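## Task

Set the spice jar, the glass jar and the prescription vial upright inside the gray tray.

## Robot and tools

Robot: two seven-joint Kinova Gen3 arms, left_arm and right_arm. Each ends in a vacuum suction cup instead of fingers. The cup point, reported as end_effector_position, is the centre of the cup rim when nothing touches it. The cup points along the cup point's own +z axis. About 3 cm behind the rim the tool widens to roughly 5 cm sideways. Base roots sit near (-0.033, +0.302, +0.047) m for left_arm and (-0.015, -0.266, +0.047) m for right_arm. Because the cup pose leaves the elbow free, a big rotation can swing the elbow.

Frames: the scene frame has its origin at table-top height, halfway between the nominal bases, with +z up and +x out over the table. left_arm is on the +y side; this has nothing to do with left or right in the images. Reported positions in metres, quaternions (wxyz), velocities and targets all use the scene frame. Commanded offsets instead use the axes of each arm's own Hand target. Reported poses may be off by a few centimetres, more at long reach.

Row layout, shared by execute_actions and move: 14 numbers, each in [-1, 1]. First come left dx, dy, dz, rx, ry, rz and left suction, then the same seven for the right arm. Both arms are always included. dx to rz are an offset, not a pose. They are measured from that arm's Hand target as it was when the action or move began, along that target's axes. 1.0 equals 0.6 m for translation and 180 degrees for rotation. rx, ry, rz form a single rotation vector. Six zeros for an arm re-request its current Hand target. Repeating an offset in a new action moves the arm further. On each step the commanded orientation is limited to within 32 degrees of the measured one. 'Hand target' in a result is the clipped pose you last commanded, and the next offsets start from it. The cup often rests slightly short of it. To close that gap, send a zero action or the remaining distance.

Suction number: +1 is full vacuum (about 55 kPa). A fraction asks for that share of it. 0.05 or less turns it off. The setting persists, but every row still sends a value, so repeat the last one to leave it unchanged. A 0 switches suction off.

execute_actions(actions, cameras): actions is a list of actions. Each action is a table of up to 15 rows at 1/30 s per step. A short table keeps its final row until step 15. Every row counts from the start pose of its own action. cameras is a list of names (cam_high, cam_low, cam_left_wrist, cam_right_wrist, or ["all"]). An unknown name invalidates the call. With an empty actions list you get images, the scene number and task.

move(target, speed, blend, blocking, cameras): moves each cup point in a straight line toward an offset from its Hand target. target is either one 14-number row or a list of up to 15 rows. Every row counts from the same starting Hand targets. speed is in m/s, 0.002 to 0.5, default 0.25, given as one value or one per target. Rotation is capped at twice that in rad/s, and at most 0.873 rad/s. blend (m) rounds corners between listed targets; the default 0 stops at each one. The whole move lasts at most 10 s. blocking=false returns after about 0.5 s while the motion continues. Tool values change at the start for the first target, and on arrival for later targets. The result adds a 'move:' line with the outcome (done, off_target, moving, held, fault) and any limits (paced = clipped, held = steps withheld). Moves do not avoid obstacles or the other arm. Faster moves lag, overshoot and hit harder.

wait(seconds 0 to 10, cameras): the arms hold their last command, and a running move continues. stop(cameras): brakes the current move. zoom_image(camera, region [x0, y0, x1, y1] in pixels, at most 504 by 504): enlarges part of that camera's newest image. clear_fault(arm): clears a reported torque fault on left_arm or right_arm. read_manual(section): licence text only. finished_scene(scene): ends scene 1 to 3 for good. After ending scene 1, make no further call in that reply.

Result lines: Joint positions, velocities ('within noise' when still) and Joint torques (positive toward a larger joint angle). Also Flange force in tool axes, which is dropped after row calls and restored by move or wait. suction_measured is the vacuum reached. part_present becomes 1 at 0.50 and drops back to 0 below 0.45. Tool commands, Wrist depth and MOTOR HOT lines may also appear. Wrist depth is a 7x7 grid of distances in mm (164 to 4000), listed top-left first with rows separated by ' / '. '-' means no value; transparent objects do not show.

Picking: switch suction on and press the 31 mm rim flat onto a smooth face so it seals all round. Edges, holes and seams leak. The cup shortens by up to 13 mm under vacuum. To release, rest the object on the tray, switch suction off, pause, then lift at least 20 mm. If the cup seals to the table, switch suction off to free it.

Avoid: arms are stiff, so a few mm past a firm contact presses hard. Torque faults occur above 104.5 N m on the larger joints or 51.3 N m on the wrist joints, or if a joint strays 5 degrees off its plan. Motor heat from loads, stretched arms or unreachable targets gives a warning at 60 °C and causes the arm to sag at 75 °C. Do not collide the arms with each other, slam or drop objects, or let anything leave the table.

Each tool is called after "Emit:" in YAML: its name, and indented under it one key for each argument.

## Session

Emit:
execute_actions:
  actions: []

Scene clock: 0.00 s.
left_arm: end_effector_position=(+0.6099, +0.4777, +0.2080) suction_measured=0.01 part_present=0 end_effector_quat_wxyz=(-0.414, +0.639, -0.624, +0.177) | right_arm: end_effector_position=(+0.2249, -0.4099, +0.3544) suction_measured=0.00 part_present=0 end_effector_quat_wxyz=(+0.095, +0.145, +0.985, -0.024)
Joint positions: left_arm=[-0.279 0.743 0.032 1.859 0.309 -0.41 -2.162] | right_arm=[0.659 -0.149 -0.157 2.118 -0.051 0.976 3.368]
Joint velocities: within noise
Joint torques (N m): no reading
Flange force (N): no reading
Wrist depth (mm): cam_left_wrist=[3349 3234 2883 2600 2271 2167 2028 / 3098 2821 2531 2351 2092 1956 1822 / 2706 2420 2278 2059 1916 1782 1687 / 2326 2167 2003 1868 1759 1629 1549 / 2098 1950 1852 1722 1609 1535 1432 / 1933 1812 1687 446 418 398 378 / 1768 460 435 408 385 369 352] | cam_right_wrist=[522 506 493 478 1265 1244 1221 / 521 505 491 476 470 1237 1197 / 517 500 456 475 464 1228 1195 / 515 502 453 474 462 1230 1206 / 513 497 483 470 459 1217 1182 / 510 497 483 471 458 1133 776 / 510 492 481 468 456 452 716]
Hand target: left_arm +0.6099, +0.4777, +0.2080; -0.414, +0.639, -0.624, +0.177 | right_arm +0.2249, -0.4098, +0.3544; +0.095, +0.145, +0.985, -0.024
Tool commands: left_gripper/suction=+0.0 right_gripper/suction=+0.0

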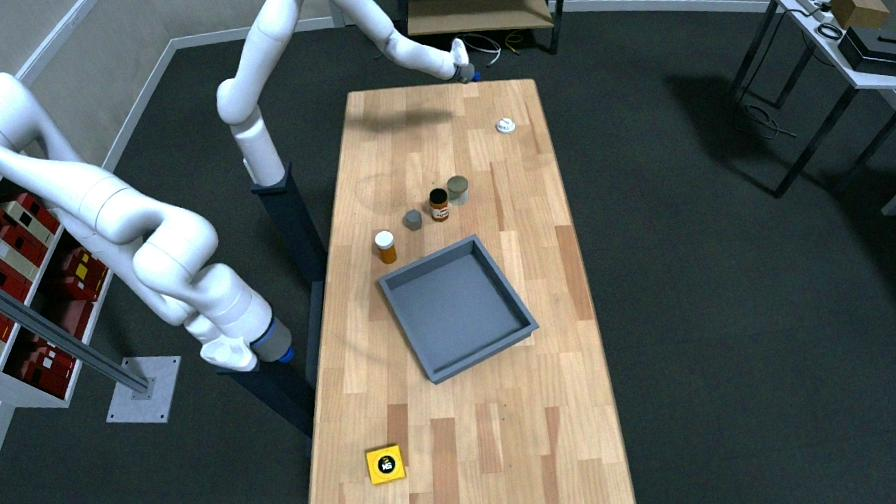

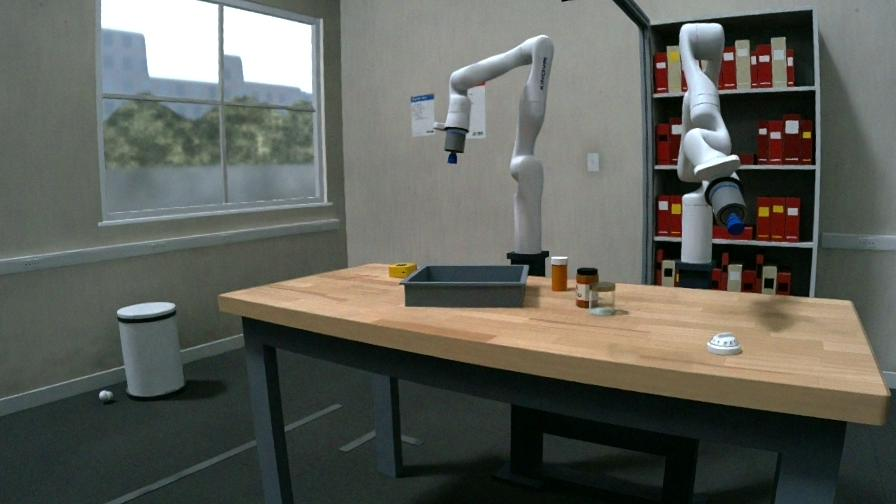

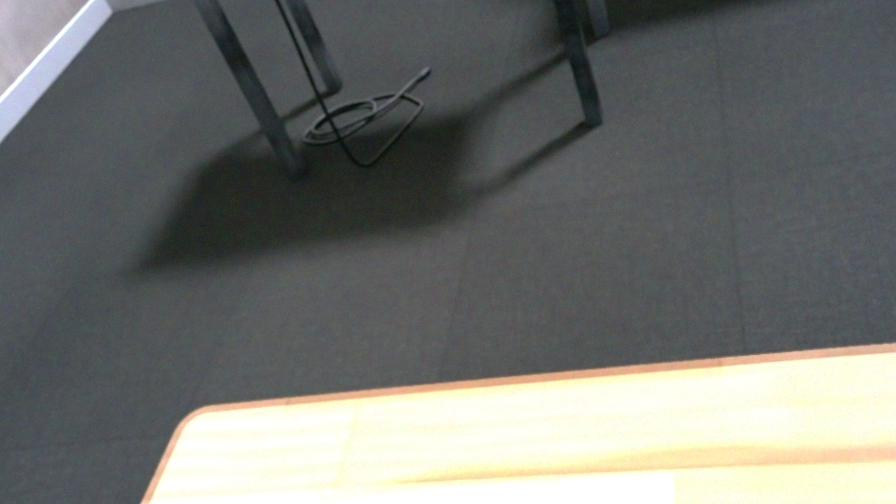

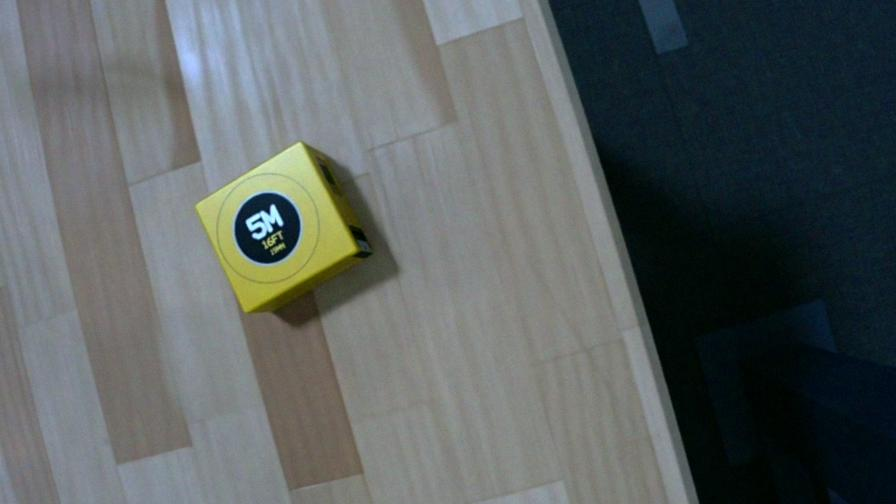

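Emit:
move:
  target: [0.411,-0.131,-0.629,-0.276,0.1105,0.007,0,0,0,0,0,0,0,0]
  speed: 0.35
  cameras: ["cam_left_wrist","cam_high"]

Scene clock: 55.70 s.
left_arm: end_effector_position=(+0.4196, +0.1193, +0.4196) suction_measured=0.01 part_present=0 end_effector_quat_wxyz=(+0.000, +0.707, -0.707, +0.000) | right_arm: end_effector_position=(+0.2249, -0.4099, +0.3544) suction_measured=0.00 part_present=0 end_effector_quat_wxyz=(+0.095, +0.145, +0.985, -0.024)
Joint positions: left_arm=[0.578 0.45 -0.411 1.193 0.175 1.532 -1.377] | right_arm=[0.659 -0.149 -0.157 2.118 -0.051 0.976 3.368]
Joint torques (N m): left_arm=[-0.58 -15.23 -0.32 -6.93 -0.44 0.12 0.18] | right_arm=[-0.84 -6.1 -0.33 -6.89 0.1 -0.42 0.15]
Flange force (N): left_arm=[1.1 -1.3 0.7] | right_arm=[-3.6 -2.8 2.3]
Wrist depth (mm): cam_left_wrist=[532 533 529 529 529 526 519 / 536 534 466 530 529 523 523 / 536 534 533 532 529 527 523 / 536 535 535 442 530 529 524 / 538 536 533 532 530 531 525 / 538 538 534 533 533 531 525 / 537 537 536 535 533 531 531] | cam_right_wrist=[523 505 492 478 1270 1242 1219 / 518 505 490 477 469 1246 1214 / 517 501 457 475 465 1230 1208 / 516 501 452 475 462 1232 1208 / 512 498 484 473 461 1223 1190 / 509 496 482 470 459 1135 780 / 508 494 481 467 455 452 715]
Hand target: left_arm +0.4196, +0.1193, +0.4196; +0.000, +0.707, -0.707, +0.000 | right_arm +0.2249, -0.4098, +0.3544; +0.095, +0.145, +0.985, -0.024
Off the commanded pose: left_arm 0.000 m, 0 deg | right_arm 0.000 m, 0 deg.
move: done
Images, in order (width x height): cam_high 896x504, cam_left_wrist 896x504.

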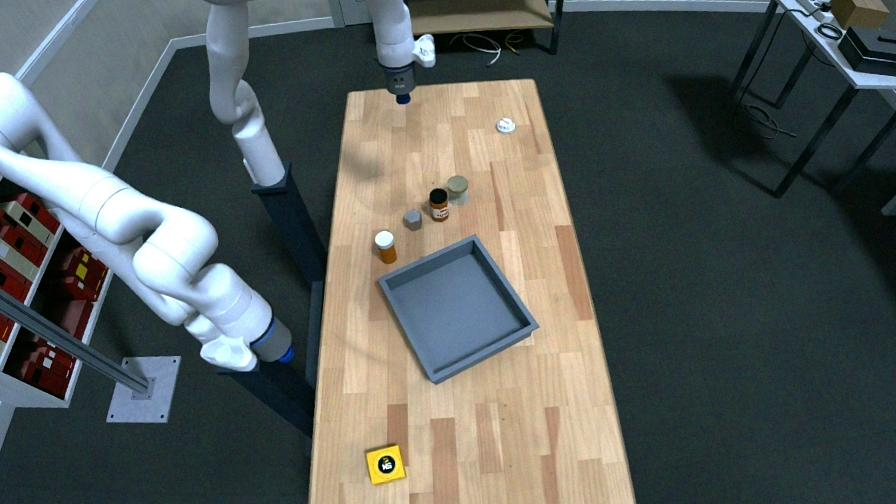

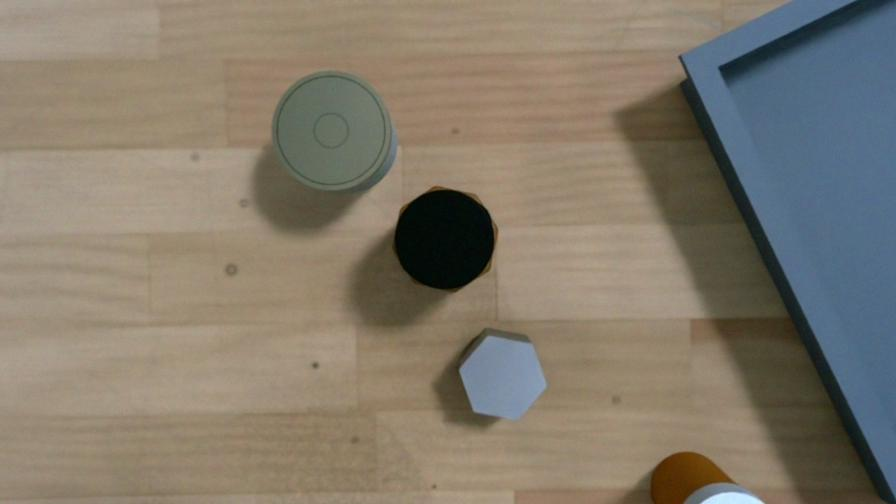

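Emit:
move:
  target: [-0.0212,-0.0857,0.3493,0,0,0,0,0,0,0,0,0,0,0]
  speed: 0.3
  cameras: ["cam_left_wrist"]

Scene clock: 75.43 s.
left_arm: end_effector_position=(+0.4711, +0.1321, +0.2101) suction_measured=0.01 part_present=0 end_effector_quat_wxyz=(+0.000, +0.707, -0.707, +0.000) | right_arm: end_effector_position=(+0.2249, -0.4099, +0.3544) suction_measured=0.00 part_present=0 end_effector_quat_wxyz=(+0.095, +0.145, +0.985, -0.024)
Joint positions: left_arm=[0.5 0.714 -0.378 1.444 0.284 1.037 -1.512] | right_arm=[0.659 -0.149 -0.157 2.118 -0.051 0.976 3.368]
Joint torques (N m): left_arm=[-0.48 -17.98 -0.92 -6.1 -0.51 -0.05 0.13] | right_arm=[-0.82 -6.13 -0.39 -6.88 0.09 -0.4 0.13]
Flange force (N): left_arm=[0.8 0.1 1.2] | right_arm=[-3.7 -3.0 2.4]
Wrist depth (mm): cam_left_wrist=[322 321 320 320 320 318 317 / 323 322 321 320 319 319 317 / 323 256 256 321 320 319 318 / 324 256 256 321 320 320 319 / 324 324 256 321 321 320 320 / 325 323 323 233 321 321 320 / 325 324 324 234 322 321 321] | cam_right_wrist=[523 507 491 479 1273 1242 1219 / 520 503 491 476 470 1246 1206 / 518 501 458 475 464 1228 1206 / 515 502 453 474 460 1237 1201 / 511 499 484 471 460 1210 1184 / 510 497 483 470 458 1133 778 / 509 493 482 468 456 451 714]
Hand target: left_arm +0.4712, +0.1321, +0.2101; +0.000, +0.707, -0.707, +0.000 | right_arm +0.2249, -0.4098, +0.3544; +0.095, +0.145, +0.985, -0.024
Off the commanded pose: left_arm 0.000 m, 0 deg | right_arm 0.000 m, 0 deg.
move: done
Images, in order (width x height): cam_left_wrist 896x504.

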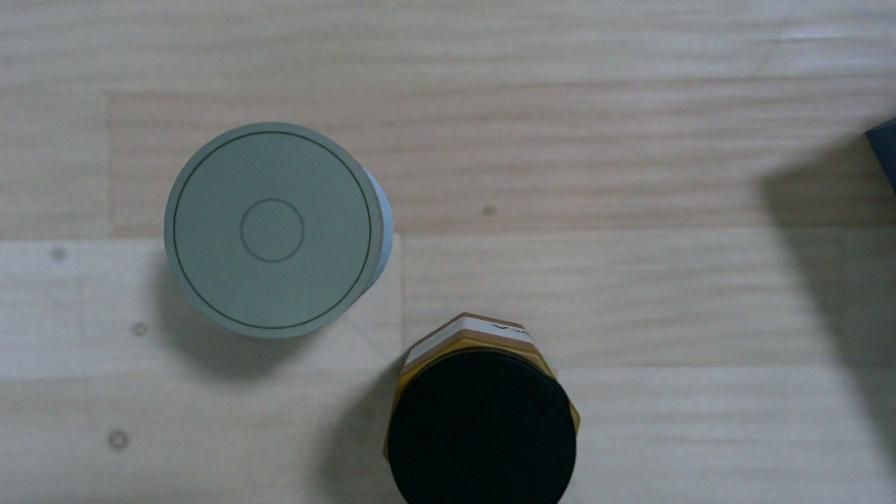

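Emit:
move:
  target:
    - [0.0068,-0.0097,0.175,0,0,0,1,0,0,0,0,0,0,0]
    - [0.0068,-0.0097,0.2067,0,0,0,1,0,0,0,0,0,0,0]
  speed: [0.2,0.04]
  blend: [0.01,0]

Emit:
wait:
  seconds: 0.5

Scene clock: 100.37 s.
left_arm: end_effector_position=(+0.4771, +0.1280, +0.0861) suction_measured=0.49 part_present=0 end_effector_quat_wxyz=(+0.000, +0.707, -0.707, +0.000) | right_arm: end_effector_position=(+0.2249, -0.4099, +0.3544) suction_measured=0.00 part_present=0 end_effector_quat_wxyz=(+0.095, +0.145, +0.985, -0.024)
Joint positions: left_arm=[0.471 0.913 -0.322 1.505 0.363 0.782 -1.566] | right_arm=[0.659 -0.149 -0.157 2.118 -0.051 0.976 3.368]
Joint torques (N m): left_arm=[-0.48 -19.13 -0.72 -4.96 -0.32 -0.03 0.21] | right_arm=[-0.91 -6.13 -0.35 -6.89 0.12 -0.34 0.14]
Flange force (N): left_arm=[0.7 0.7 0.7] | right_arm=[-3.7 -3.0 2.6]
Wrist depth (mm): cam_left_wrist=[197 197 196 196 195 195 194 / - - 197 196 196 195 195 / - - 197 196 196 196 195 / - - 197 197 196 196 195 / - - 198 197 196 196 195 / - - 198 197 197 196 196 / - 199 198 - 197 197 196] | cam_right_wrist=[523 507 490 478 1265 1246 1221 / 520 506 490 477 468 1249 1203 / 518 502 456 475 464 1235 1206 / 516 501 453 473 461 1242 1203 / 512 497 482 473 459 1217 1182 / 510 495 483 472 459 1137 775 / 509 493 483 468 457 451 716]
Hand target: left_arm +0.4771, +0.1280, +0.0861; +0.000, +0.707, -0.707, +0.000 | right_arm +0.2249, -0.4098, +0.3544; +0.095, +0.145, +0.985, -0.024
Off the commanded pose: left_arm 0.000 m, 0 deg | right_arm 0.000 m, 0 deg.
move: done; blend cut to 0.0095 m at target 1

Scene clock: 100.87 s.
left_arm: end_effector_position=(+0.4771, +0.1281, +0.0861) suction_measured=1.00 part_present=1 end_effector_quat_wxyz=(+0.000, +0.707, -0.707, +0.000) | right_arm: end_effector_position=(+0.2249, -0.4099, +0.3544) suction_measured=0.00 part_present=0 end_effector_quat_wxyz=(+0.095, +0.145, +0.985, -0.024)
Joint positions: left_arm=[0.471 0.914 -0.322 1.505 0.363 0.782 -1.567] | right_arm=[0.659 -0.149 -0.157 2.118 -0.051 0.976 3.368]
Joint torques (N m): left_arm=[-0.53 -19.33 -0.87 -4.91 -0.38 0.06 0.21] | right_arm=[-0.85 -6.01 -0.28 -6.88 0.11 -0.4 0.15]
Flange force (N): left_arm=[0.8 0.5 1.3] | right_arm=[-3.5 -2.6 2.2]
Wrist depth (mm): cam_left_wrist=[197 197 196 196 195 195 195 / - - 197 196 196 195 194 / - - 197 196 196 195 195 / - - 197 197 196 196 195 / - - 197 197 196 196 196 / - - 198 197 197 197 196 / - 199 198 - 197 197 196] | cam_right_wrist=[522 507 493 478 1263 1258 1210 / 521 504 490 478 469 1242 1203 / 517 501 455 474 464 1242 1197 / 516 502 452 474 462 1228 1201 / 511 499 482 472 460 1210 1184 / 511 496 482 470 458 1147 777 / 509 493 482 467 456 451 715]
Hand target: left_arm +0.4771, +0.1281, +0.0861; +0.000, +0.707, -0.707, +0.000 | right_arm +0.2249, -0.4098, +0.3544; +0.095, +0.145, +0.985, -0.024
Tool commands: left_gripper/suction=+1.0 right_gripper/suction=+0.0
Off the commanded pose: left_arm 0.000 m, 0 deg | right_arm 0.000 m, 0 deg.
wait: 0.50 s; at rest by 0.17 s

Emit:
move:
  target:
    - [0,0,-0.16,0,0,0,1,0,0,0,0,0,0,0]
    - [0.5567,-0.1217,-0.16,0,0,0,1,0,0,0,0,0,0,0]
  speed: [0.12,0.25]
  blend: [0.02,0]
  cameras: ["all"]

Scene clock: 126.40 s.
left_arm: end_effector_position=(+0.5492, -0.2054, +0.1818) suction_measured=0.98 part_present=1 end_effector_quat_wxyz=(-0.006, +0.704, -0.705, +0.086) | right_arm: end_effector_position=(+0.2249, -0.4098, +0.3544) suction_measured=0.00 part_present=0 end_effector_quat_wxyz=(+0.095, +0.145, +0.985, -0.024)
Joint positions: left_arm=[0.69 1.384 -0.297 0.035 0.301 1.552 -0.893] | right_arm=[0.659 -0.149 -0.157 2.118 -0.051 0.976 3.368]
Joint torques (N m): left_arm=[-0.38 -25.17 0.89 -7.54 -0.48 -0.15 0.27] | right_arm=[-0.84 -6.06 -0.37 -6.85 0.1 -0.47 0.17]
Flange force (N): left_arm=no reading | right_arm=[-3.7 -2.8 2.0]
Wrist depth (mm): cam_left_wrist=[297 300 304 307 249 316 320 / 294 297 299 243 262 314 318 / 291 235 238 299 300 247 314 / 231 262 292 296 299 253 312 / 280 286 290 293 298 261 309 / 281 284 288 290 295 283 306 / 278 282 284 - 294 295 243] | cam_right_wrist=[524 505 492 479 1261 1244 1210 / 518 505 489 478 468 1242 1212 / 518 502 456 475 465 1230 1208 / 515 501 452 473 462 1230 1199 / 514 498 484 471 461 1210 1193 / 509 497 484 471 458 1135 777 / 508 493 479 468 456 452 720]
Hand target: left_arm +0.5499, -0.2060, +0.1820; +0.000, +0.707, -0.707, +0.000 | right_arm +0.2249, -0.4098, +0.3544; +0.095, +0.145, +0.985, -0.024
Off the commanded pose: left_arm 0.001 m, 10 deg | right_arm 0.000 m, 0 deg.
elbow stopped short (left arm): the move would have taken joint 4 (elbow) straighter than the controller allows.
move: off_target (left_arm)

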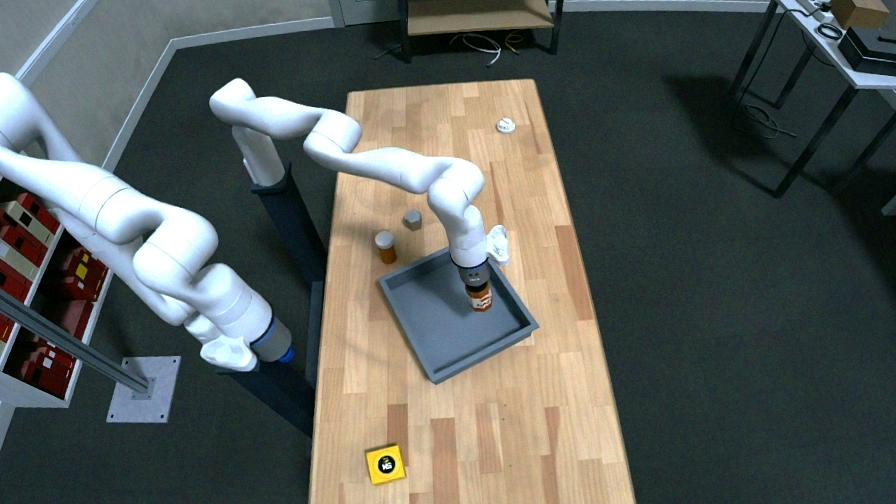

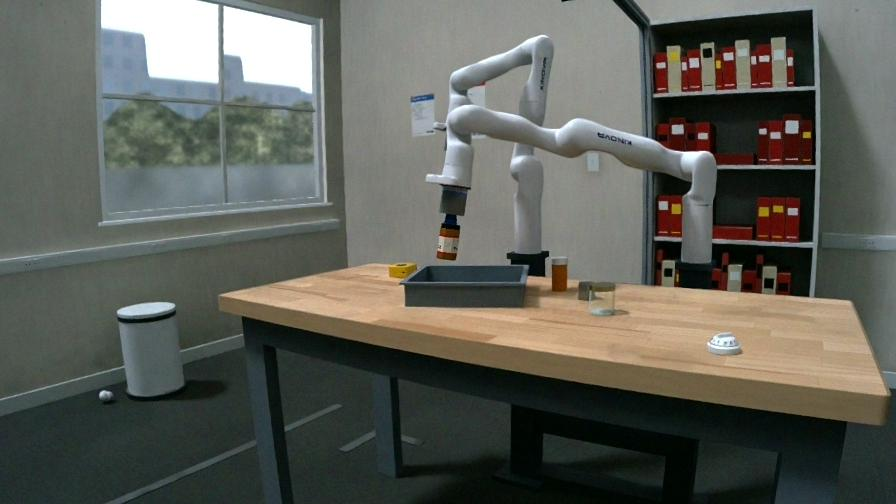

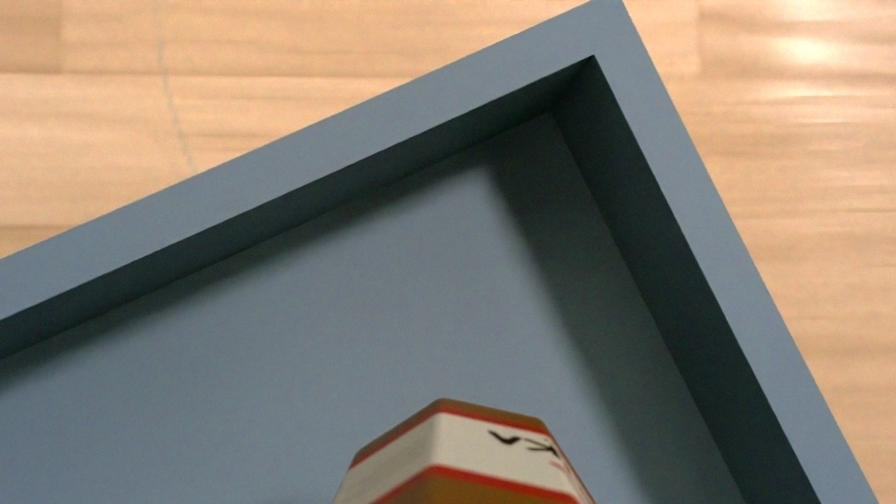

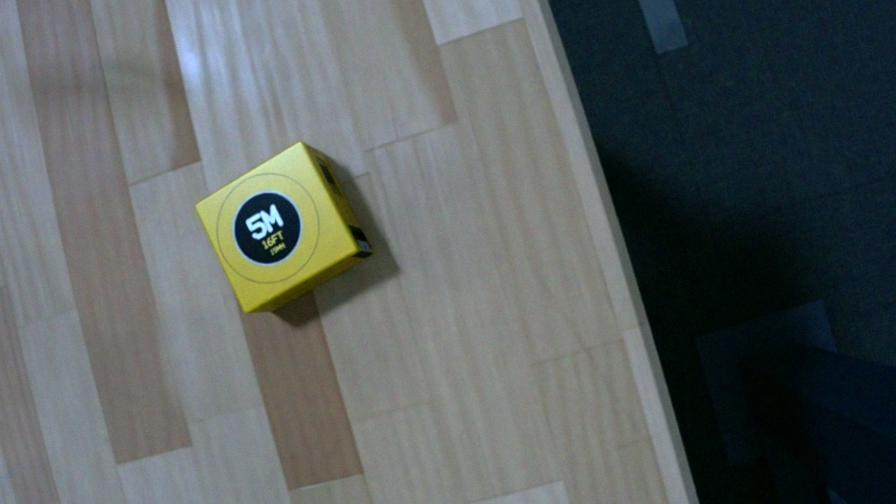

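Emit:
move:
  target: [-0.21,-0.002,0,0,0,0,1,0,0,0,0,0,0,0]
  speed: 0.2
  cameras: ["cam_high","cam_low","cam_left_wrist"]

Scene clock: 143.70 s.
left_arm: end_effector_position=(+0.5512, -0.0800, +0.1820) suction_measured=0.99 part_present=1 end_effector_quat_wxyz=(+0.000, +0.707, -0.707, +0.000) | right_arm: end_effector_position=(+0.2249, -0.4098, +0.3544) suction_measured=0.00 part_present=0 end_effector_quat_wxyz=(+0.095, +0.145, +0.985, -0.024)
Joint positions: left_arm=[0.618 1.171 -0.317 0.528 0.292 1.465 -1.114] | right_arm=[0.659 -0.149 -0.157 2.118 -0.051 0.976 3.368]
Joint torques (N m): left_arm=[-0.41 -23.95 -0.1 -6.78 -0.42 -0.16 0.17] | right_arm=[-0.78 -6.11 -0.3 -6.92 0.09 -0.43 0.17]
Flange force (N): left_arm=[1.7 -1.6 0.3] | right_arm=[-3.7 -2.6 2.4]
Wrist depth (mm): cam_left_wrist=[293 292 291 290 289 289 288 / 292 292 291 290 290 289 228 / 294 293 292 291 290 229 286 / 294 293 292 291 230 286 285 / 294 294 232 231 288 287 286 / 294 233 289 289 288 287 287 / 295 238 290 - 288 288 288] | cam_right_wrist=[522 508 491 479 1265 1242 1212 / 519 505 490 477 470 1239 1208 / 517 502 455 476 466 1239 1199 / 515 502 454 472 462 1242 1203 / 513 499 484 472 460 1210 1182 / 510 496 484 469 457 1131 771 / 508 494 483 468 457 451 716]
Hand target: left_arm +0.5512, -0.0800, +0.1820; +0.000, +0.707, -0.707, +0.000 | right_arm +0.2249, -0.4098, +0.3544; +0.095, +0.145, +0.985, -0.024
Off the commanded pose: left_arm 0.000 m, 0 deg | right_arm 0.000 m, 0 deg.
move: done
Images, in order (width x height): cam_high 896x504, cam_low 896x504, cam_left_wrist 896x504.

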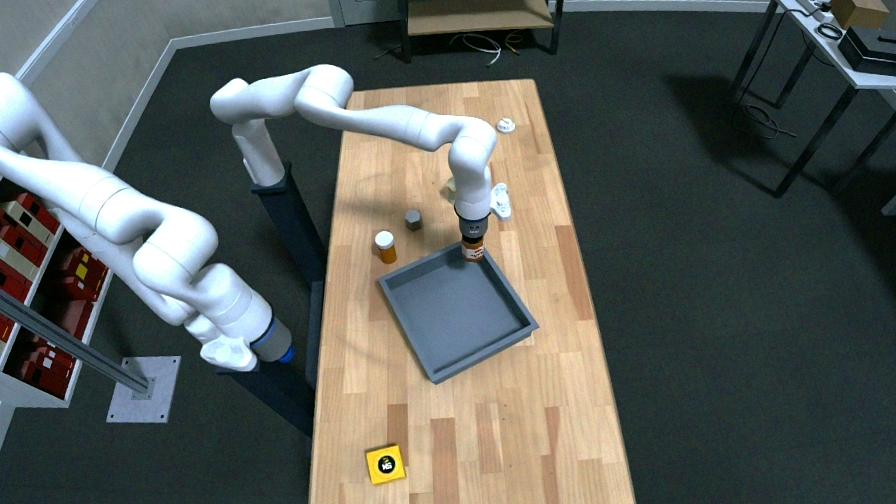

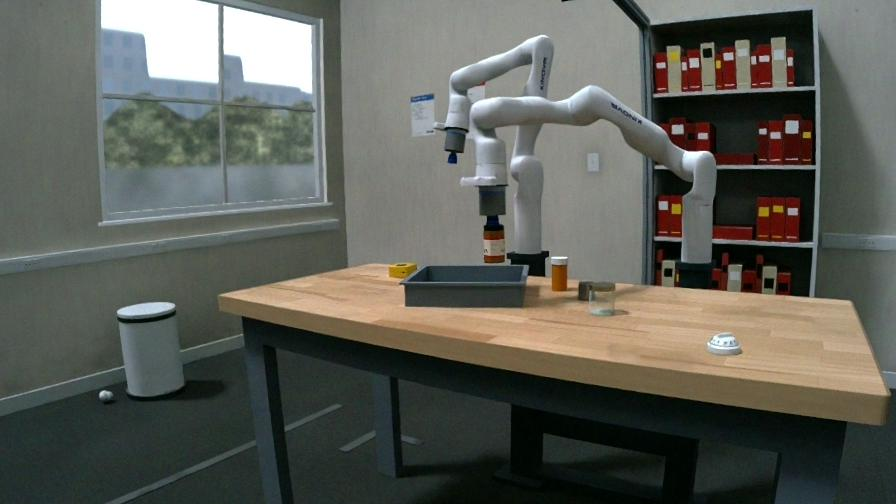

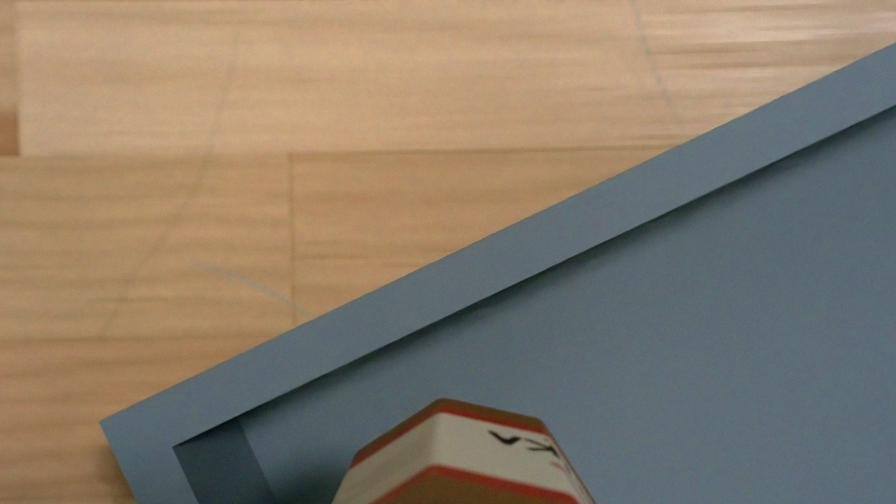

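Emit:
move:
  target:
    - [0.0083,0.0183,0.11,0,0,0,1,0,0,0,0,0,0,0]
    - [0.0083,0.0183,0.1483,0,0,0,1,0,0,0,0,0,0,0]
  speed: [0.15,0.05]
  blend: [0.01,0]
  cameras: ["cam_low","cam_left_wrist"]

Scene clock: 164.57 s.
left_arm: end_effector_position=(+0.5402, -0.0850, +0.0931) suction_measured=0.96 part_present=1 end_effector_quat_wxyz=(+0.000, +0.707, -0.707, +0.000) | right_arm: end_effector_position=(+0.2249, -0.4098, +0.3544) suction_measured=0.00 part_present=0 end_effector_quat_wxyz=(+0.095, +0.145, +0.985, -0.024)
Joint positions: left_arm=[0.649 1.234 -0.313 0.683 0.31 1.255 -1.13] | right_arm=[0.659 -0.149 -0.157 2.118 -0.051 0.976 3.368]
Joint torques (N m): left_arm=[-0.43 -23.96 -0.33 -6.78 -0.43 -0.09 0.2] | right_arm=[-0.88 -6.09 -0.37 -6.91 0.1 -0.41 0.15]
Flange force (N): left_arm=[-0.3 1.4 0.9] | right_arm=[-3.5 -3.0 2.4]
Wrist depth (mm): cam_left_wrist=[203 203 202 202 201 200 - / 204 203 202 202 201 - - / 204 203 203 - - 198 197 / 204 204 - - 199 198 198 / 205 - - 199 199 198 198 / - - 200 199 199 199 198 / - 201 200 - 199 199 198] | cam_right_wrist=[524 508 492 478 1273 1249 1212 / 520 505 490 477 469 1246 1212 / 517 501 456 475 466 1232 1201 / 515 501 453 473 462 1221 1203 / 512 497 483 471 459 1214 1188 / 510 498 483 471 458 1135 776 / 508 493 482 468 455 450 718]
Hand target: left_arm +0.5402, -0.0850, +0.0930; +0.000, +0.707, -0.707, +0.000 | right_arm +0.2249, -0.4098, +0.3544; +0.095, +0.145, +0.985, -0.024
Off the commanded pose: left_arm 0.000 m, 0 deg | right_arm 0.000 m, 0 deg.
move: done
Images, in order (width x height): cam_low 896x504, cam_left_wrist 896x504.

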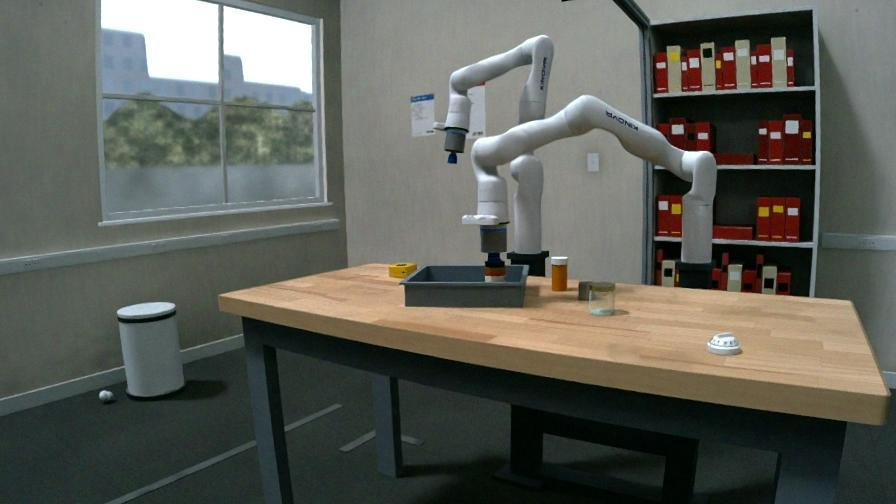

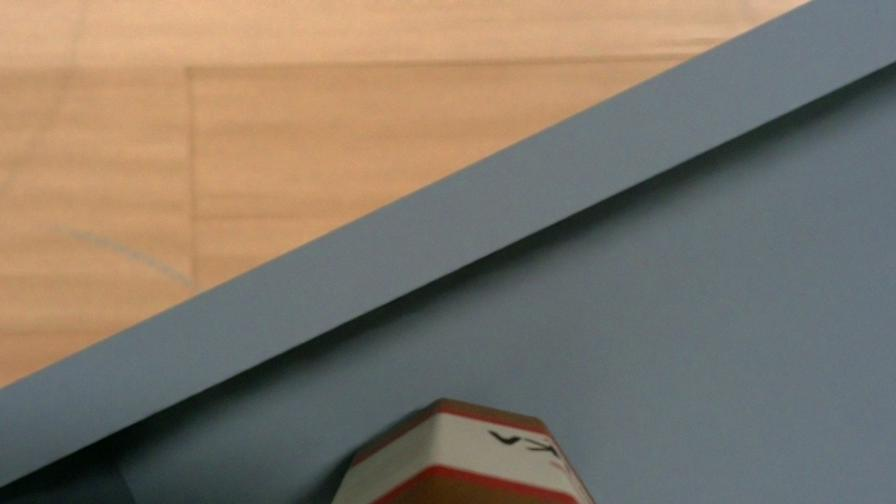

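Emit:
move:
  target: [0,0,0.0083,0,0,0,1,0,0,0,0,0,0,0]
  speed: 0.02

Emit:
move:
  target: [0,0,0.005,0,0,0,1,0,0,0,0,0,0,0]
  speed: 0.02
  cameras: ["cam_left_wrist"]

Scene clock: 168.60 s.
left_arm: end_effector_position=(+0.5402, -0.0850, +0.0881) suction_measured=0.99 part_present=1 end_effector_quat_wxyz=(+0.000, +0.707, -0.707, +0.000) | right_arm: end_effector_position=(+0.2249, -0.4098, +0.3544) suction_measured=0.00 part_present=0 end_effector_quat_wxyz=(+0.095, +0.145, +0.985, -0.024)
Joint positions: left_arm=[0.65 1.24 -0.313 0.685 0.311 1.247 -1.13] | right_arm=[0.659 -0.149 -0.157 2.118 -0.051 0.976 3.368]
Joint torques (N m): left_arm=[-0.41 -23.67 -0.37 -6.83 -0.38 0.18 0.19] | right_arm=[-0.83 -6.1 -0.44 -6.94 0.08 -0.39 0.17]
Flange force (N): left_arm=[-1.9 3.7 0.9] | right_arm=[-3.5 -3.0 2.5]
Wrist depth (mm): cam_left_wrist=[198 198 197 197 196 196 - / 199 198 197 197 - - - / 199 198 198 - - - 192 / 199 199 - - 194 193 193 / 200 - - 194 194 193 193 / - - 195 194 194 193 193 / - 196 196 - 194 194 194] | cam_right_wrist=[522 508 491 478 1270 1239 1219 / 518 504 490 477 467 1244 1210 / 518 502 455 475 465 1235 1203 / 516 502 452 472 461 1223 1203 / 514 499 483 470 461 1219 1193 / 510 496 483 469 459 1135 778 / 508 492 479 469 456 452 716]
Hand target: left_arm +0.5402, -0.0850, +0.0881; +0.000, +0.707, -0.707, +0.000 | right_arm +0.2249, -0.4098, +0.3544; +0.095, +0.145, +0.985, -0.024
Off the commanded pose: left_arm 0.000 m, 0 deg | right_arm 0.000 m, 0 deg.
move: done

Scene clock: 169.30 s.
left_arm: end_effector_position=(+0.5403, -0.0850, +0.0851) suction_measured=0.96 part_present=1 end_effector_quat_wxyz=(+0.000, +0.707, -0.707, +0.000) | right_arm: end_effector_position=(+0.2249, -0.4098, +0.3544) suction_measured=0.00 part_present=0 end_effector_quat_wxyz=(+0.095, +0.145, +0.985, -0.024)
Joint positions: left_arm=[0.65 1.244 -0.312 0.686 0.312 1.242 -1.131] | right_arm=[0.659 -0.149 -0.157 2.118 -0.051 0.976 3.368]
Joint torques (N m): left_arm=[-0.48 -23.96 -0.28 -6.79 -0.43 -0.18 0.2] | right_arm=[-0.84 -6.12 -0.33 -6.83 0.08 -0.4 0.16]
Flange force (N): left_arm=[-0.3 1.5 0.7] | right_arm=[-3.8 -2.8 2.3]
Wrist depth (mm): cam_left_wrist=[195 195 194 194 193 193 - / 196 195 195 194 - - - / 196 195 195 - - - 189 / 196 196 - - 190 190 190 / 197 - - 191 191 190 190 / - - 192 191 191 191 190 / - 193 192 - 191 191 190] | cam_right_wrist=[522 507 493 477 1265 1242 1219 / 519 505 490 477 469 1239 1206 / 517 501 457 475 466 1242 1208 / 514 501 452 474 462 1232 1201 / 514 498 482 472 460 1223 1193 / 510 496 483 469 459 1147 781 / 510 493 482 469 456 452 716]
Hand target: left_arm +0.5403, -0.0850, +0.0851; +0.000, +0.707, -0.707, +0.000 | right_arm +0.2249, -0.4098, +0.3544; +0.095, +0.145, +0.985, -0.024
Off the commanded pose: left_arm 0.000 m, 0 deg | right_arm 0.000 m, 0 deg.
move: done
Images, in order (width x height): cam_left_wrist 896x504.

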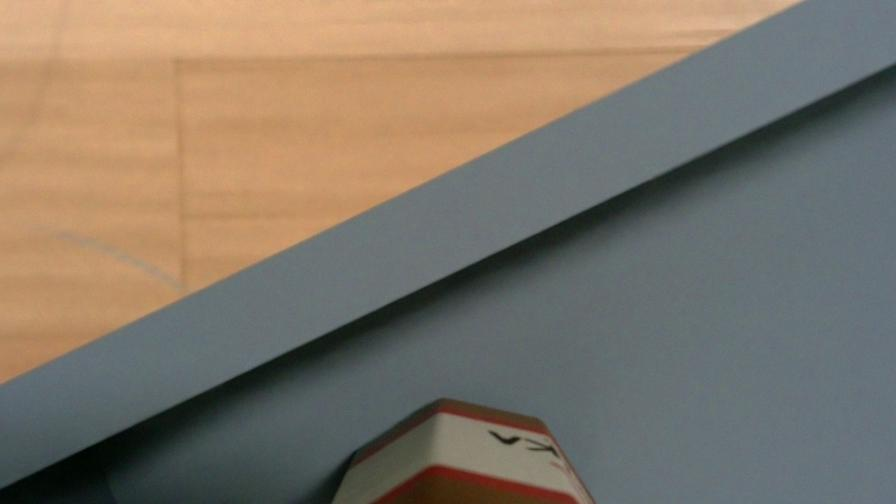

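Emit:
move:
  target: [0,0,0.004,0,0,0,1,0,0,0,0,0,0,0]
  speed: 0.02

Emit:
move:
  target: [0,0,0.004,0,0,0,1,0,0,0,0,0,0,0]
  speed: 0.02

Scene clock: 174.63 s.
left_arm: end_effector_position=(+0.5402, -0.0850, +0.0827) suction_measured=0.99 part_present=1 end_effector_quat_wxyz=(+0.000, +0.707, -0.707, +0.000) | right_arm: end_effector_position=(+0.2249, -0.4098, +0.3544) suction_measured=0.00 part_present=0 end_effector_quat_wxyz=(+0.095, +0.145, +0.985, -0.024)
Joint positions: left_arm=[0.65 1.247 -0.312 0.687 0.313 1.238 -1.131] | right_arm=[0.659 -0.149 -0.157 2.118 -0.051 0.976 3.368]
Joint torques (N m): left_arm=[-0.46 -24.02 -0.47 -6.79 -0.43 0 0.18] | right_arm=[-0.88 -6.08 -0.43 -6.86 0.12 -0.4 0.11]
Flange force (N): left_arm=[-0.6 2.0 1.1] | right_arm=[-3.5 -3.3 2.2]
Wrist depth (mm): cam_left_wrist=[193 193 192 191 191 190 - / 193 193 192 192 - - - / 193 193 192 - - - 187 / 194 193 - - 188 188 187 / 194 - - 189 189 188 187 / - - 189 189 189 188 188 / - 190 190 - 189 189 188] | cam_right_wrist=[524 507 490 478 1263 1237 1219 / 520 505 490 477 468 1232 1203 / 518 501 456 475 465 1246 1208 / 516 501 453 475 463 1242 1199 / 512 497 483 472 459 1214 1180 / 510 497 483 469 459 1131 777 / 510 494 481 468 456 451 717]
Hand target: left_arm +0.5402, -0.0850, +0.0827; +0.000, +0.707, -0.707, +0.000 | right_arm +0.2249, -0.4098, +0.3544; +0.095, +0.145, +0.985, -0.024
Off the commanded pose: left_arm 0.000 m, 0 deg | right_arm 0.000 m, 0 deg.
move: done

Scene clock: 175.33 s.
left_arm: end_effector_position=(+0.5403, -0.0850, +0.0804) suction_measured=1.00 part_present=1 end_effector_quat_wxyz=(+0.000, +0.707, -0.707, +0.000) | right_arm: end_effector_position=(+0.2249, -0.4098, +0.3544) suction_measured=0.00 part_present=0 end_effector_quat_wxyz=(+0.095, +0.145, +0.985, -0.024)
Joint positions: left_arm=[0.65 1.25 -0.312 0.688 0.313 1.234 -1.131] | right_arm=[0.659 -0.149 -0.157 2.118 -0.051 0.976 3.368]
Joint torques (N m): left_arm=[0.02 -5.19 1.25 0.49 -0.13 -0.79 0.18] | right_arm=[-0.85 -6.09 -0.33 -6.87 0.11 -0.44 0.2]
Flange force (N): left_arm=[-0.9 1.1 -27.5] | right_arm=[-3.7 -2.6 2.2]
Wrist depth (mm): cam_left_wrist=[192 192 191 191 191 190 - / 193 192 192 191 - - - / 193 193 192 191 - - 186 / 193 193 - - 188 187 187 / 193 - - 188 188 187 187 / - - 189 189 188 188 187 / - 190 189 - 188 188 188] | cam_right_wrist=[523 507 490 478 1268 1239 1217 / 520 506 491 477 468 1237 1206 / 518 503 458 475 464 1239 1210 / 514 502 453 473 462 1237 1195 / 512 500 483 471 460 1217 1182 / 510 496 482 470 459 1133 777 / 511 492 481 468 456 451 716]
Hand target: left_arm +0.5402, -0.0850, +0.0803; +0.000, +0.707, -0.707, +0.000 | right_arm +0.2249, -0.4098, +0.3544; +0.095, +0.145, +0.985, -0.024
Off the commanded pose: left_arm 0.000 m, 0 deg | right_arm 0.000 m, 0 deg.
move: done

Emit:
execute_actions:
  actions:
    - [[0,0,0,0,0,0,0,0,0,0,0,0,0,0]]
    - [[0,0,0,0,0,0,0,0,0,0,0,0,0,0]]

Emit:
move:
  target:
    - [0,0,-0.04,0,0,0,0,0,0,0,0,0,0,0]
    - [0,0,-0.12,0,0,0,0,0,0,0,0,0,0,0]
    - [-0.4517,0.0178,-0.12,0,0,0,0,0,0,0,0,0,0,0]
    - [-0.4517,0.0178,-0.0328,0,0,0,0,0,0,0,0,0,0,0]
    - [-0.4517,0.0178,0.0278,0,0,0,1,0,0,0,0,0,0,0]
  speed: [0.06,0.2,0.3,0.2,0.04]
  blend: [0.01,0.03,0.03,0.01,0]

Emit:
wait:
  seconds: 0.6
  cameras: ["cam_high"]

Scene clock: 189.13 s.
left_arm: end_effector_position=(+0.5402, -0.0850, +0.0803) suction_measured=0.01 part_present=0 end_effector_quat_wxyz=(+0.000, +0.707, -0.707, +0.000) | right_arm: end_effector_position=(+0.2249, -0.4098, +0.3544) suction_measured=0.00 part_present=0 end_effector_quat_wxyz=(+0.095, +0.145, +0.985, -0.024)
Joint positions: left_arm=[0.65 1.25 -0.312 0.688 0.313 1.234 -1.132] | right_arm=[0.659 -0.149 -0.157 2.118 -0.051 0.976 3.368]
Joint torques (N m): left_arm=[0.12 -0.79 1.54 2.51 -0.18 -0.72 0.15] | right_arm=[-0.77 -6.08 -0.39 -6.85 0.09 -0.43 0.2]
Wrist depth (mm): cam_left_wrist=[193 192 192 191 191 190 - / 193 192 192 192 191 - - / 193 193 192 192 - - 187 / 193 193 - - 188 187 187 / 193 - - 188 188 188 187 / - - 189 189 188 188 187 / - 190 189 - 189 188 188] | cam_right_wrist=[523 507 492 479 1263 1239 1208 / 520 503 490 478 470 1244 1217 / 516 503 457 476 465 1239 1210 / 517 501 453 473 461 1232 1208 / 512 498 482 472 460 1208 1188 / 512 497 484 470 459 1137 771 / 508 494 482 466 455 453 718]
Hand target: left_arm +0.5402, -0.0850, +0.0803; +0.000, +0.707, -0.707, +0.000 | right_arm +0.2249, -0.4098, +0.3544; +0.095, +0.145, +0.985, -0.024
Off the commanded pose: left_arm 0.000 m, 0 deg | right_arm 0.000 m, 0 deg.

Scene clock: 192.70 s.
left_arm: end_effector_position=(+0.5296, +0.1861, +0.0636) suction_measured=0.80 part_present=1 end_effector_quat_wxyz=(+0.000, +0.707, -0.707, +0.000) | right_arm: end_effector_position=(+0.2249, -0.4098, +0.3544) suction_measured=0.00 part_present=0 end_effector_quat_wxyz=(+0.095, +0.145, +0.985, -0.024)
Joint positions: left_arm=[0.327 1.009 -0.31 1.357 0.357 0.829 -1.662] | right_arm=[0.659 -0.149 -0.157 2.118 -0.051 0.976 3.368]
Joint torques (N m): left_arm=[-0.45 -21.56 -1.02 -5.59 -0.42 0.02 0.19] | right_arm=[-0.84 -6.13 -0.34 -6.82 0.06 -0.42 0.15]
Flange force (N): left_arm=[0.6 0.7 3.0] | right_arm=[-3.9 -2.9 2.2]
Wrist depth (mm): cam_left_wrist=[174 174 173 173 172 172 172 / 174 174 174 173 173 172 172 / 175 174 174 173 173 173 172 / 175 174 174 174 173 173 172 / 175 175 175 174 174 173 173 / 176 175 175 174 174 174 173 / 176 176 175 174 174 174 173] | cam_right_wrist=[524 509 492 478 1256 1249 1208 / 520 505 489 476 469 1249 1206 / 518 502 456 474 464 1237 1208 / 514 502 453 473 462 1232 1197 / 511 499 482 472 460 1217 1186 / 510 496 485 470 459 1139 775 / 510 492 481 468 457 451 719]
Hand target: left_arm +0.5296, +0.1861, +0.0637; +0.000, +0.707, -0.707, +0.000 | right_arm +0.2249, -0.4098, +0.3544; +0.095, +0.145, +0.985, -0.024
Off the commanded pose: left_arm 0.000 m, 0 deg | right_arm 0.000 m, 0 deg.
move: done; blend cut to 0.024 m at target 2, 0.0262 m at target 3

Scene clock: 193.30 s.
left_arm: end_effector_position=(+0.5296, +0.1861, +0.0636) suction_measured=0.99 part_present=1 end_effector_quat_wxyz=(+0.000, +0.707, -0.707, +0.000) | right_arm: end_effector_position=(+0.2249, -0.4098, +0.3544) suction_measured=0.00 part_present=0 end_effector_quat_wxyz=(+0.095, +0.145, +0.985, -0.024)
Joint positions: left_arm=[0.327 1.009 -0.31 1.357 0.357 0.829 -1.662] | right_arm=[0.659 -0.149 -0.157 2.118 -0.051 0.976 3.368]
Joint torques (N m): left_arm=[-0.54 -21.57 -0.92 -5.51 -0.41 0.01 0.22] | right_arm=[-0.81 -6.08 -0.28 -6.81 0.07 -0.42 0.14]
Flange force (N): left_arm=[0.8 0.3 2.9] | right_arm=[-3.8 -2.7 2.1]
Wrist depth (mm): cam_left_wrist=[174 174 173 173 172 172 172 / 174 174 174 173 173 172 172 / 175 174 174 173 173 173 172 / 175 174 174 174 173 173 172 / 175 175 175 174 174 173 173 / 176 175 175 174 174 173 173 / 176 176 175 175 174 174 173] | cam_right_wrist=[525 508 492 479 1268 1242 1210 / 522 504 491 477 470 1242 1212 / 519 502 457 475 464 1237 1210 / 514 501 453 475 462 1237 1195 / 514 499 483 471 461 1206 1199 / 510 496 483 470 458 1145 774 / 508 493 481 468 455 451 720]
Hand target: left_arm +0.5296, +0.1861, +0.0637; +0.000, +0.707, -0.707, +0.000 | right_arm +0.2249, -0.4098, +0.3544; +0.095, +0.145, +0.985, -0.024
Tool commands: left_gripper/suction=+1.0 right_gripper/suction=+0.0
Off the commanded pose: left_arm 0.000 m, 0 deg | right_arm 0.000 m, 0 deg.
wait: 0.60 s; at rest by 0.17 s
Images, in order (width x height): cam_high 896x504.

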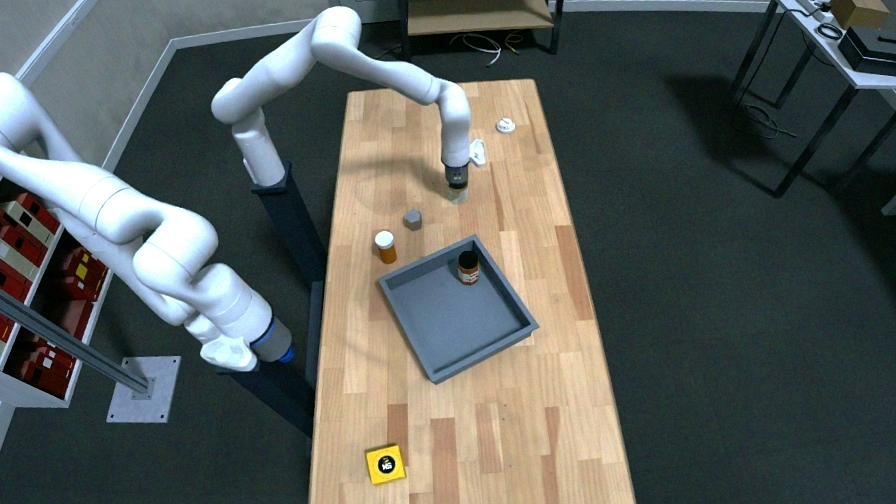

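Emit:
move:
  target:
    - [0,0,-0.1667,0,0,0,1,0,0,0,0,0,0,0]
    - [0.5385,0.1577,-0.1667,0,0,0,1,0,0,0,0,0,0,0]
    - [0.5385,0.1577,-0.0188,0,0,0,1,0,0,0,0,0,0,0]
    - [0.5385,0.1577,0.0085,0,0,0,1,0,0,0,0,0,0,0]
  speed: [0.12,0.25,0.15,0.025]
  blend: [0.02,0.02,0.005,0]
  cameras: ["cam_left_wrist","cam_low"]

Scene clock: 215.97 s.
left_arm: end_effector_position=(+0.4350, -0.1370, +0.0587) suction_measured=0.99 part_present=1 end_effector_quat_wxyz=(+0.000, +0.707, -0.707, +0.000) | right_arm: end_effector_position=(+0.2249, -0.4098, +0.3544) suction_measured=0.00 part_present=0 end_effector_quat_wxyz=(+0.095, +0.145, +0.985, -0.024)
Joint positions: left_arm=[0.849 1.148 -0.317 1.024 0.341 1.016 -1.043] | right_arm=[0.659 -0.149 -0.157 2.118 -0.051 0.976 3.368]
Joint torques (N m): left_arm=[-0.09 -13.51 0.53 -3.94 -0.07 -1.22 0.19] | right_arm=[-0.8 -6.09 -0.39 -6.82 0.11 -0.41 0.15]
Flange force (N): left_arm=[-3.4 3.8 -15.2] | right_arm=[-3.8 -3.0 2.2]
Wrist depth (mm): cam_left_wrist=[- - 165 165 164 - - / 167 166 166 165 165 - - / 166 166 166 165 165 165 - / 167 166 166 166 165 165 - / 167 167 166 166 166 165 165 / 167 167 167 166 166 165 165 / 167 167 167 167 166 166 165] | cam_right_wrist=[523 506 491 479 1270 1244 1217 / 519 505 490 476 468 1242 1199 / 518 500 456 475 464 1249 1201 / 516 502 453 473 461 1235 1199 / 512 497 482 471 461 1214 1193 / 510 498 482 469 459 1139 777 / 509 493 482 467 455 451 717]
Hand target: left_arm +0.4350, -0.1370, +0.0584; +0.000, +0.707, -0.707, +0.000 | right_arm +0.2249, -0.4098, +0.3544; +0.095, +0.145, +0.985, -0.024
Off the commanded pose: left_arm 0.000 m, 0 deg | right_arm 0.000 m, 0 deg.
move: done
Images, in order (width x height): cam_low 896x504, cam_left_wrist 896x504.

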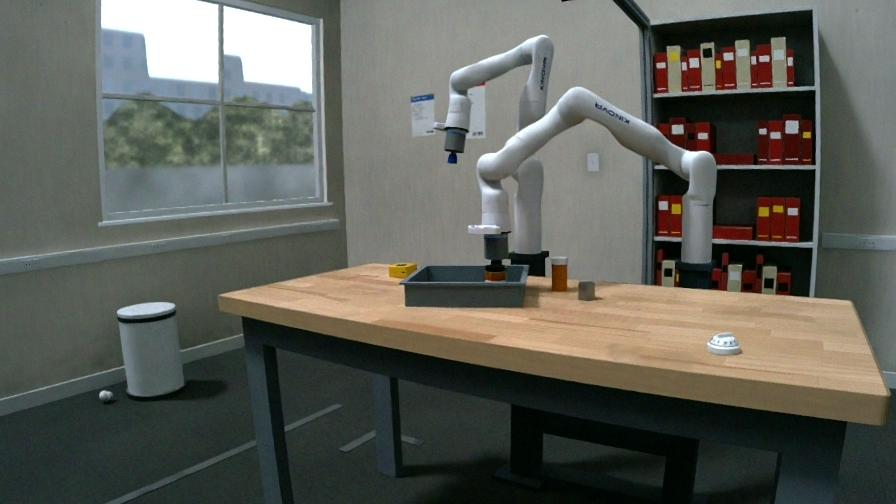

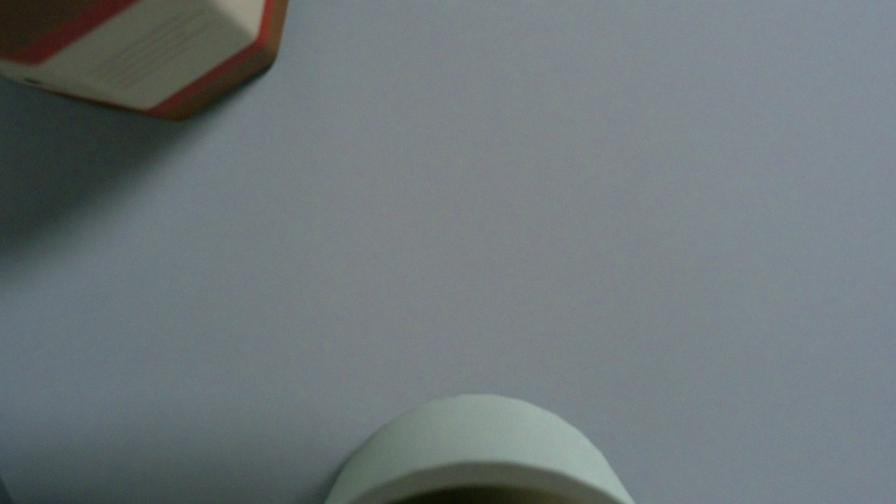

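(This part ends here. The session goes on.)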